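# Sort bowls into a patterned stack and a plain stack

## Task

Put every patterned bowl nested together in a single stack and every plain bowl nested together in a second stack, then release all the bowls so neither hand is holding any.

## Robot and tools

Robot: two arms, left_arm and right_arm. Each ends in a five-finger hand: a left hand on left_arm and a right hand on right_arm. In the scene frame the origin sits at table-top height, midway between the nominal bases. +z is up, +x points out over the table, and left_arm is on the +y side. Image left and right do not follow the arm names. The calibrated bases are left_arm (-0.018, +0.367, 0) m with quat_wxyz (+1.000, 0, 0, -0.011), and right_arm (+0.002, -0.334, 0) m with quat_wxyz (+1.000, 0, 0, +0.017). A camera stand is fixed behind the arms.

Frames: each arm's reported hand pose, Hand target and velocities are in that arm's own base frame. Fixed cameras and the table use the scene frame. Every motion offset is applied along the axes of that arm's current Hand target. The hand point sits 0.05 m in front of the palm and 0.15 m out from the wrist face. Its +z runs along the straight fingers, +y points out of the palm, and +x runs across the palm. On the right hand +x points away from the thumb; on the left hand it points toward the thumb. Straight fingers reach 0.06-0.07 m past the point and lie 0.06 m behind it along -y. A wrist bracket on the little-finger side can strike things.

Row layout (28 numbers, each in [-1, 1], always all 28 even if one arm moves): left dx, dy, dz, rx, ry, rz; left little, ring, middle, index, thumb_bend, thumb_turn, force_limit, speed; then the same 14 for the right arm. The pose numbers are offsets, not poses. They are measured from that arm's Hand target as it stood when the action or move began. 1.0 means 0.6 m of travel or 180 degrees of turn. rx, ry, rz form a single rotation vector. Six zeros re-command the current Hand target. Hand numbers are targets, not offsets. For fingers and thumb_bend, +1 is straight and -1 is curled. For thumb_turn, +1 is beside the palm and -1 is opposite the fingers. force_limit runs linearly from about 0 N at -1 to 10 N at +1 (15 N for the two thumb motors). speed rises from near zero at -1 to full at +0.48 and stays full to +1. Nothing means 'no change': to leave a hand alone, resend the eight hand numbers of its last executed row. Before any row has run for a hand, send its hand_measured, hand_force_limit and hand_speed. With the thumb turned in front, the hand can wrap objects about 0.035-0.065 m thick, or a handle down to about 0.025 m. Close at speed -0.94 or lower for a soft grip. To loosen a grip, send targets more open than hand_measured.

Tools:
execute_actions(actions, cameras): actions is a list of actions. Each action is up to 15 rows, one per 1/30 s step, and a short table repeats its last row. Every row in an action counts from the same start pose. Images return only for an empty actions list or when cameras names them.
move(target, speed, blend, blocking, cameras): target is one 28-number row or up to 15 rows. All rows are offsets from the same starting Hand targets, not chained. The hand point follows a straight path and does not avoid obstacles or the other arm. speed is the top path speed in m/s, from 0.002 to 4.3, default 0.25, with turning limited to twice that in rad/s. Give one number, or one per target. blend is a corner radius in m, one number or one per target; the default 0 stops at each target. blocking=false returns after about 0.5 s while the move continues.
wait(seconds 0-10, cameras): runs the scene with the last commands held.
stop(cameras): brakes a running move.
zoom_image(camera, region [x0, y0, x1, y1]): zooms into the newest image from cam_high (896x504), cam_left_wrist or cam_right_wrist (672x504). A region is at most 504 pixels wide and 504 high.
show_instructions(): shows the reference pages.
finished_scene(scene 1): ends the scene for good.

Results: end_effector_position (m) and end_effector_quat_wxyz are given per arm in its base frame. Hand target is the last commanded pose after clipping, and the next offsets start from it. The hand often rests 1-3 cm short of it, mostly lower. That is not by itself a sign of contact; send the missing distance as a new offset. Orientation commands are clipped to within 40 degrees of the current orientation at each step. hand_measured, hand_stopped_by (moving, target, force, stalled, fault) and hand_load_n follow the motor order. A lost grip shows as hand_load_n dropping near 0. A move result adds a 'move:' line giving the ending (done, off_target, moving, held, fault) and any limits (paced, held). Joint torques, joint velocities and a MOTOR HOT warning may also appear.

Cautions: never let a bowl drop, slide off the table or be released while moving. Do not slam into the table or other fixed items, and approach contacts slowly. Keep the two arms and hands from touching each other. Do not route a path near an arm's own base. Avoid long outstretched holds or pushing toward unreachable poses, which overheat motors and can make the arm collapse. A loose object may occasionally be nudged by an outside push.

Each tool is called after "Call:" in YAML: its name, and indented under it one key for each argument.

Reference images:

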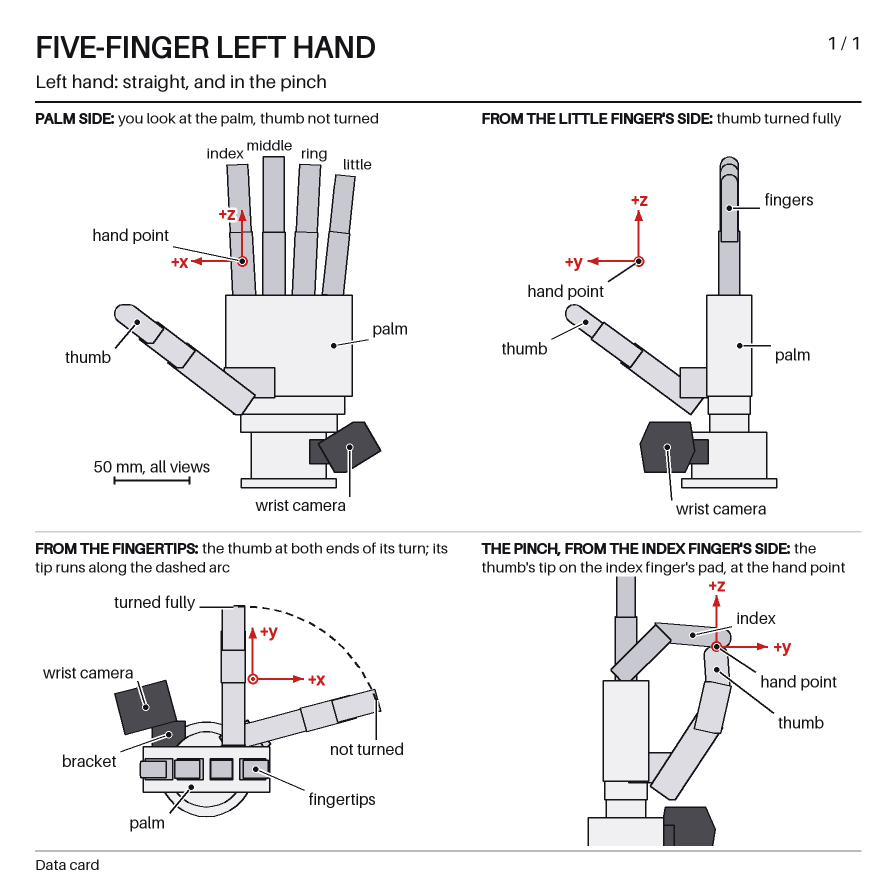

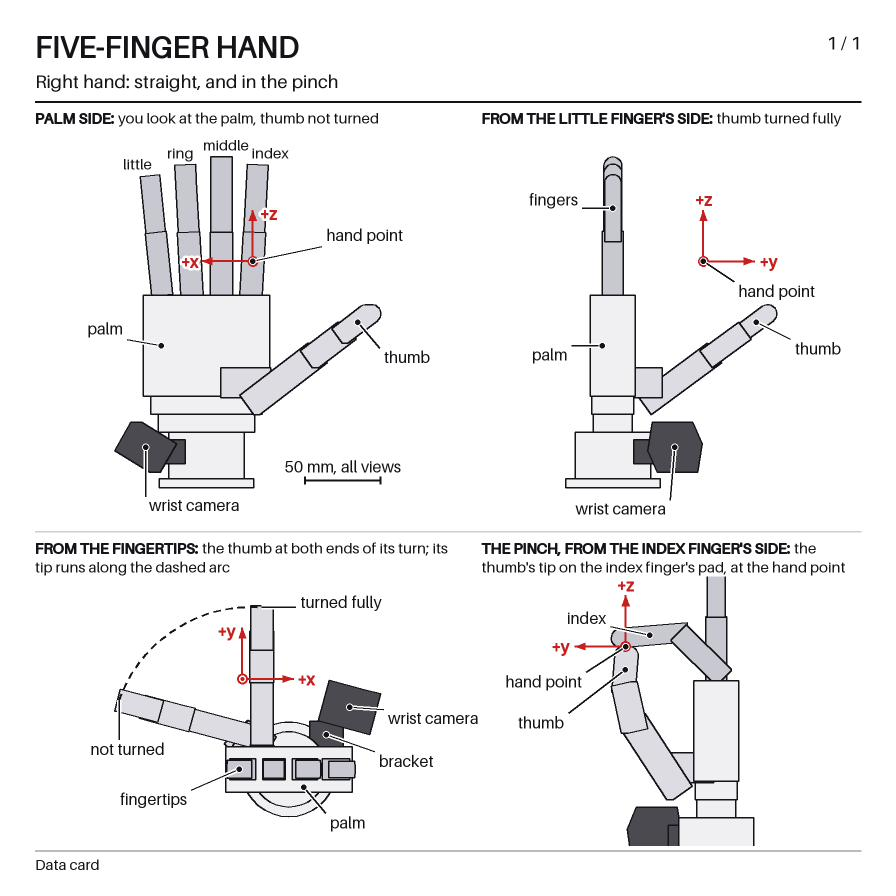

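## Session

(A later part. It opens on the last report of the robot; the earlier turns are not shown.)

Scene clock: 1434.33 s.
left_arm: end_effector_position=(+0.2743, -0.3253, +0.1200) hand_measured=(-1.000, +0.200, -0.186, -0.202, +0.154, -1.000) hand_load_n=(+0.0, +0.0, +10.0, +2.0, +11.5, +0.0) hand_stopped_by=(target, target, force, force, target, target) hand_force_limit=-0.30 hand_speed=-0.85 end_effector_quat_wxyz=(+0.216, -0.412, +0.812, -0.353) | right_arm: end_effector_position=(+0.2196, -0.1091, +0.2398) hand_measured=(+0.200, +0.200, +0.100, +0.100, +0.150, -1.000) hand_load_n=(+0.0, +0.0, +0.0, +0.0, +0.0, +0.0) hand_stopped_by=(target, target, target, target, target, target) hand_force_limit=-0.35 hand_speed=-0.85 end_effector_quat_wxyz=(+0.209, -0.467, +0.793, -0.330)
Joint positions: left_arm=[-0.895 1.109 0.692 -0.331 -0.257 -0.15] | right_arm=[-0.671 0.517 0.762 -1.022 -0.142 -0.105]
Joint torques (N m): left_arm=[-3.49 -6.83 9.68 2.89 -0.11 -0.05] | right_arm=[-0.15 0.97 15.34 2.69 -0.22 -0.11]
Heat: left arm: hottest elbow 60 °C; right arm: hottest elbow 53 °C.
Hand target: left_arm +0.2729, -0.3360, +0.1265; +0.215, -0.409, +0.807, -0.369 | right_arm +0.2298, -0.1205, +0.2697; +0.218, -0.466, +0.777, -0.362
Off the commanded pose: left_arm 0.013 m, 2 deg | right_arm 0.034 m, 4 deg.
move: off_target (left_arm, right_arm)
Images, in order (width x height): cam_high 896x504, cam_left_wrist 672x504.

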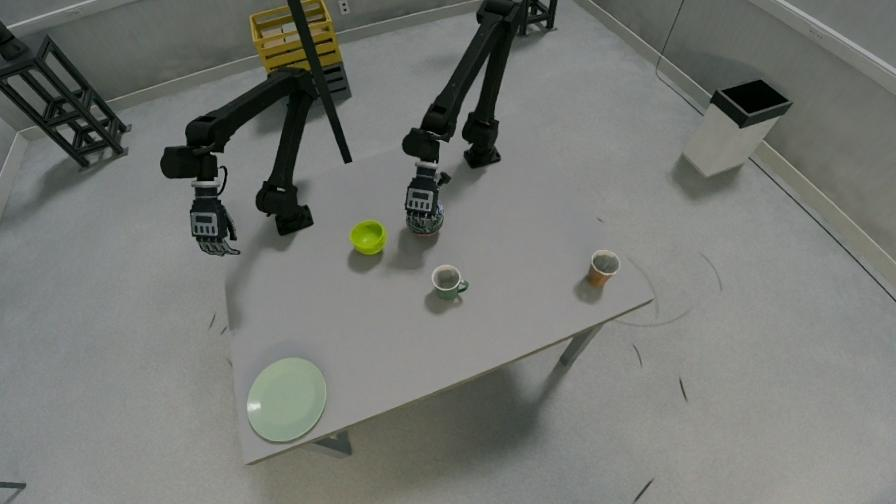

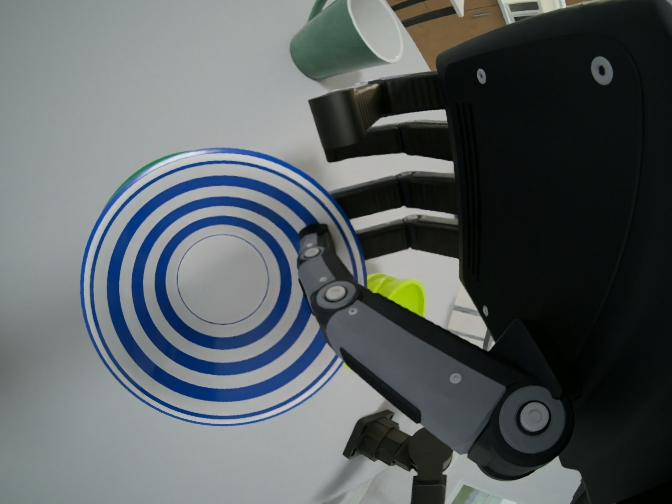

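Call:
move:
  target: [-0.003,0.0292,0.0173,0,0,0,-1,0.2,-0.7,-0.7,0.15,-1,-0.3,-0.85,0,0,0,0,0,0,0.2,0.2,0.1,0.1,0.15,-1,-0.35,-0.85]
  speed: 0.06
  cameras: ["cam_high", "cam_left_wrist"]

Call:
zoom_image:
  camera: "cam_high"
  region: [370, 150, 480, 250]

Scene clock: 1442.50 s.
left_arm: end_effector_position=(+0.2740, -0.3249, +0.1057) hand_measured=(-1.000, +0.200, -0.186, -0.202, +0.154, -1.000) hand_load_n=(+0.0, +0.0, +8.0, +1.5, +8.0, +0.0) hand_stopped_by=(target, target, force, force, target, target) hand_force_limit=-0.30 hand_speed=-0.85 end_effector_quat_wxyz=(+0.218, -0.411, +0.809, -0.359) | right_arm: end_effector_position=(+0.2196, -0.1091, +0.2398) hand_measured=(+0.200, +0.200, +0.100, +0.100, +0.150, -1.000) hand_load_n=(+0.0, +0.0, +0.0, +0.0, +0.5, +0.0) hand_stopped_by=(target, target, target, target, target, target) hand_force_limit=-0.35 hand_speed=-0.85 end_effector_quat_wxyz=(+0.209, -0.467, +0.793, -0.330)
Joint positions: left_arm=[-0.895 1.122 0.653 -0.263 -0.257 -0.15] | right_arm=[-0.671 0.517 0.762 -1.022 -0.142 -0.105]
Joint torques (N m): left_arm=[-3.08 -6.36 8.98 2.66 0.02 -0.01] | right_arm=[-0.09 0.91 15.39 2.58 -0.21 -0.15]
Heat: left arm: hottest elbow 58 °C; right arm: hottest elbow 54 °C.
Hand target: left_arm +0.2719, -0.3320, +0.1066; +0.215, -0.409, +0.806, -0.369 | right_arm +0.2298, -0.1205, +0.2697; +0.218, -0.466, +0.777, -0.362
Off the commanded pose: left_arm 0.008 m, 1 deg | right_arm 0.034 m, 4 deg.
move: off_target (right_arm)
Images, in order (width x height): cam_high 896x504, cam_left_wrist 672x504.

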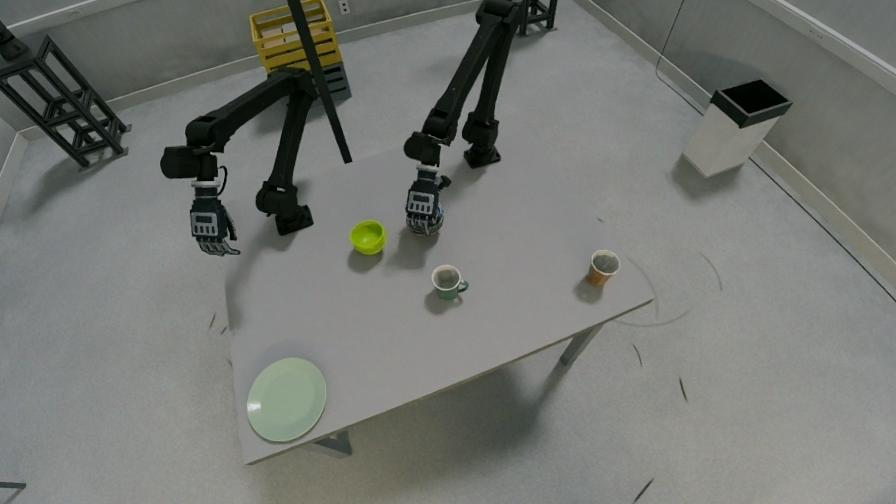

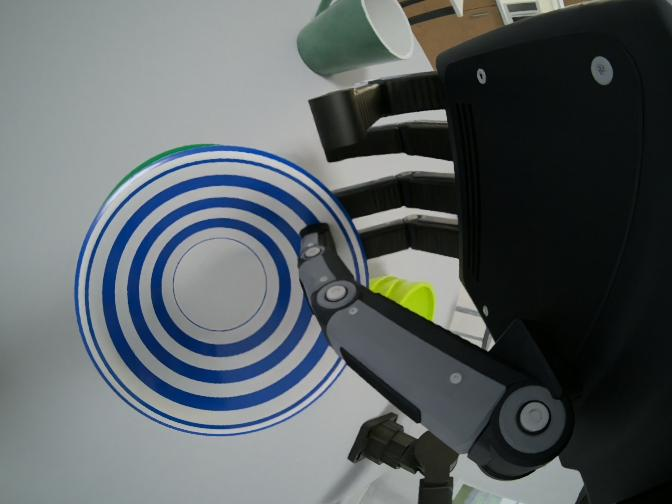

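Scaled by 4.582 from the camera's 896x504 image, which has a finer 1280x720 frame.

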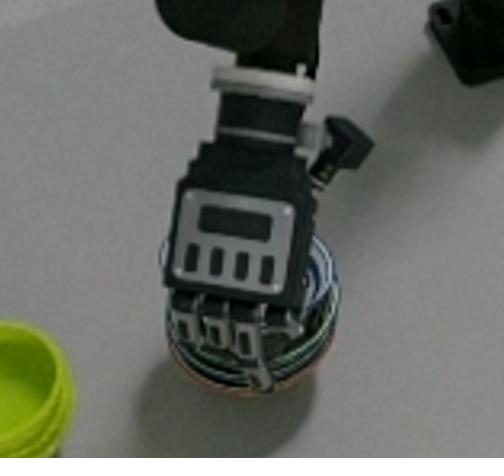

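Call:
move:
  target: [0,0,0,0,0,0,-1,0.2,0.1,0.1,0.15,-1,-0.35,-0.85,0,0,0,0,0,0,0.2,0.2,0.1,0.1,0.15,-1,-0.35,-0.85]
  speed: 0.06
  cameras: ["cam_left_wrist"]

Scene clock: 1447.03 s.
left_arm: end_effector_position=(+0.2747, -0.3257, +0.1065) hand_measured=(-1.000, +0.200, +0.100, +0.100, +0.150, -1.000) hand_load_n=(+0.0, +0.0, +0.0, +0.0, +0.0, +0.0) hand_stopped_by=(target, target, target, target, target, target) hand_force_limit=-0.35 hand_speed=-0.85 end_effector_quat_wxyz=(+0.218, -0.411, +0.808, -0.362) | right_arm: end_effector_position=(+0.2196, -0.1091, +0.2398) hand_measured=(+0.200, +0.200, +0.100, +0.100, +0.150, -1.000) hand_load_n=(+0.0, +0.0, +0.0, +0.0, +0.0, +0.0) hand_stopped_by=(target, target, target, target, target, target) hand_force_limit=-0.35 hand_speed=-0.85 end_effector_quat_wxyz=(+0.209, -0.467, +0.793, -0.330)
Joint positions: left_arm=[-0.895 1.122 0.653 -0.258 -0.257 -0.15] | right_arm=[-0.671 0.517 0.762 -1.022 -0.142 -0.105]
Joint torques (N m): left_arm=[-3.08 -6.36 9.02 2.52 0.02 -0.01] | right_arm=[-0.67 0.79 15.36 2.52 -0.17 -0.14]
Heat: left arm: hottest elbow 58 °C; right arm: hottest elbow 54 °C.
Hand target: left_arm +0.2719, -0.3320, +0.1066; +0.215, -0.409, +0.807, -0.369 | right_arm +0.2298, -0.1205, +0.2697; +0.218, -0.466, +0.777, -0.362
Off the commanded pose: left_arm 0.007 m, 1 deg | right_arm 0.034 m, 4 deg.
move: off_target (right_arm)
Images, in order (width x height): cam_left_wrist 672x504.

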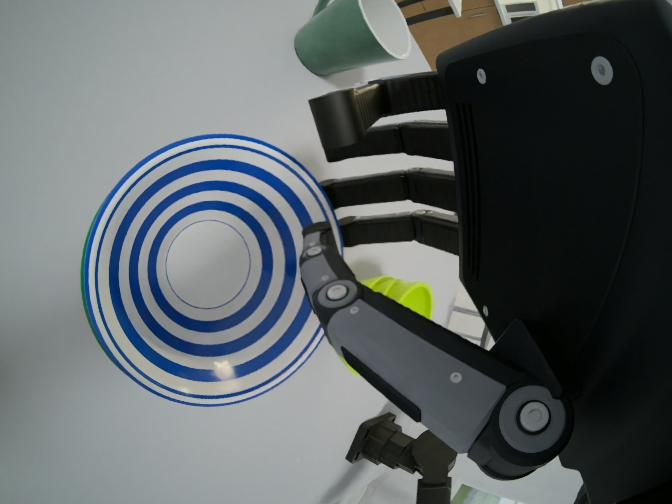

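Call:
move:
  target:
    - [-0.0098,-0.1671,-0.138,0,0,0,-1,0.2,0.1,0.1,0.15,-1,-0.35,-0.85,0,0,0,0,0,0,0.2,0.2,0.1,0.1,0.15,-1,-0.35,-0.85]
    - [-0.383,0.0087,-0.3296,0,0,0,-1,0.2,0.1,0.1,0.15,-1,-0.35,-0.85,0,0,0,0,0,0,0.2,0.2,0.1,0.1,0.15,-1,-0.35,-0.85]
  speed: [0.1, 0.25]
  blend: [0.03, 0]
  cameras: ["all"]

Call:
zoom_image:
  camera: "cam_high"
  region: [340, 180, 480, 280]

Scene clock: 1456.07 s.
left_arm: end_effector_position=(+0.2693, -0.0643, +0.2323) hand_measured=(-1.000, +0.200, +0.100, +0.100, +0.150, -1.000) hand_load_n=(+0.0, +0.0, +0.0, +0.0, +0.0, +0.0) hand_stopped_by=(target, target, target, target, target, target) hand_force_limit=-0.35 hand_speed=-0.85 end_effector_quat_wxyz=(+0.210, -0.408, +0.808, -0.370) | right_arm: end_effector_position=(+0.2196, -0.1091, +0.2398) hand_measured=(+0.200, +0.200, +0.100, +0.100, +0.150, -1.000) hand_load_n=(+0.0, +0.0, +0.0, +0.0, +0.0, +0.0) hand_stopped_by=(target, target, target, target, target, target) hand_force_limit=-0.35 hand_speed=-0.85 end_effector_quat_wxyz=(+0.209, -0.467, +0.793, -0.330)
Joint positions: left_arm=[0.106 0.659 0.769 -0.933 0.515 0.537] | right_arm=[-0.671 0.517 0.762 -1.022 -0.142 -0.105]
Joint torques (N m): left_arm=[-0.79 -0.73 11.47 1.24 0.54 0.15] | right_arm=[-0.38 0.85 15.31 2.59 -0.21 -0.12]
Heat: left arm: hottest elbow 57 °C; right arm: hottest elbow 55 °C.
Hand target: left_arm +0.2727, -0.0591, +0.2387; +0.215, -0.409, +0.806, -0.369 | right_arm +0.2298, -0.1205, +0.2697; +0.218, -0.466, +0.777, -0.362
Off the commanded pose: left_arm 0.009 m, 1 deg | right_arm 0.034 m, 4 deg.
move: off_target (right_arm)

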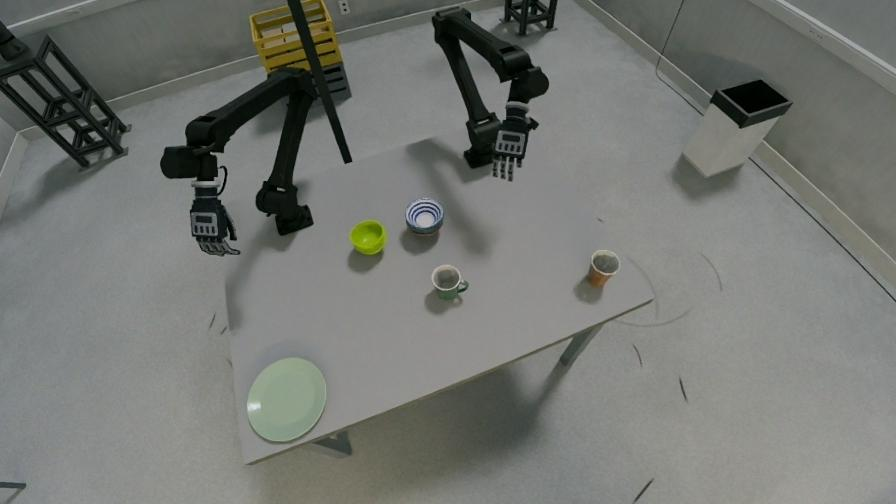

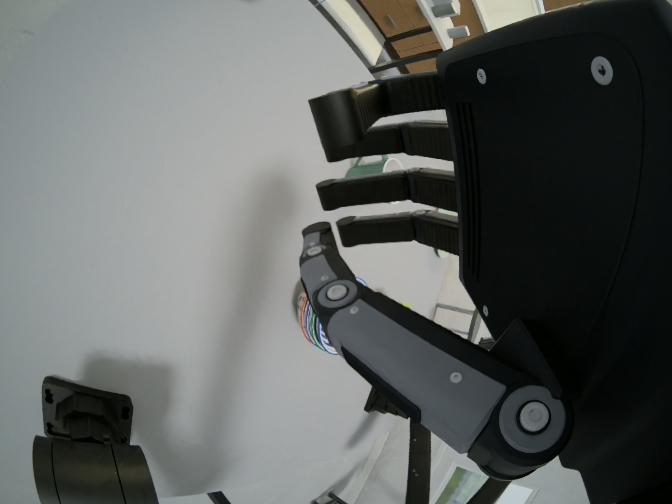

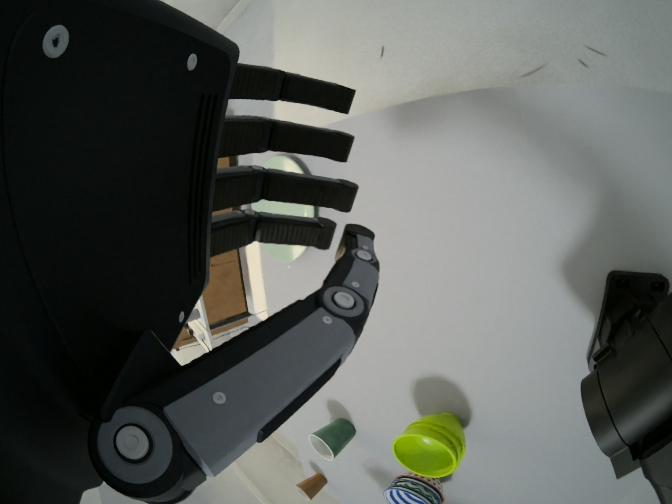

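Scaled by 3.600 from the camera's 896x504 image, which has a finer 1280x720 frame.

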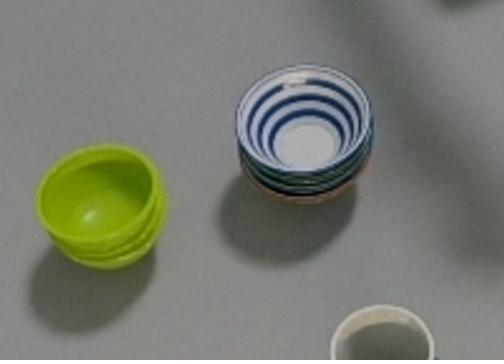

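Call:
zoom_image:
  camera: "cam_high"
  region: [345, 212, 395, 262]

Call:
zoom_image:
  camera: "cam_right_wrist"
  region: [360, 360, 500, 504]

Scaled by 10.080 from the camera's 896x504 image, which has a finer 1280x720 frame.

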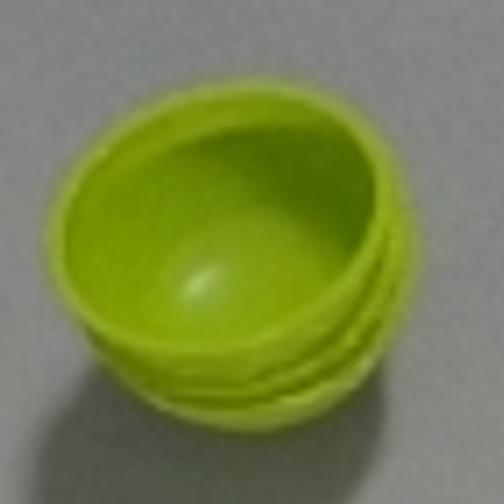

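Scaled by 3.500 from the camera's 672x504 image, which has a finer 960x720 frame.

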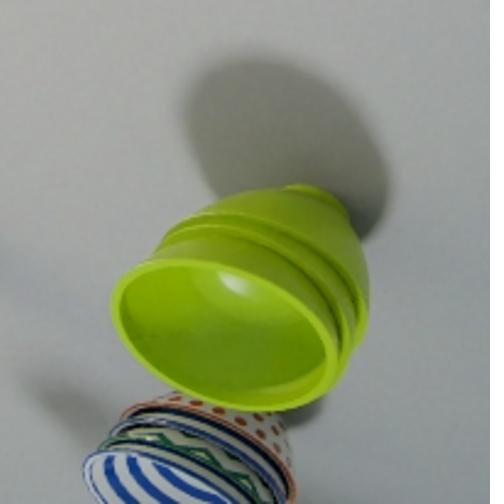

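Call:
finished_scene:

The scene is finished: the task was done.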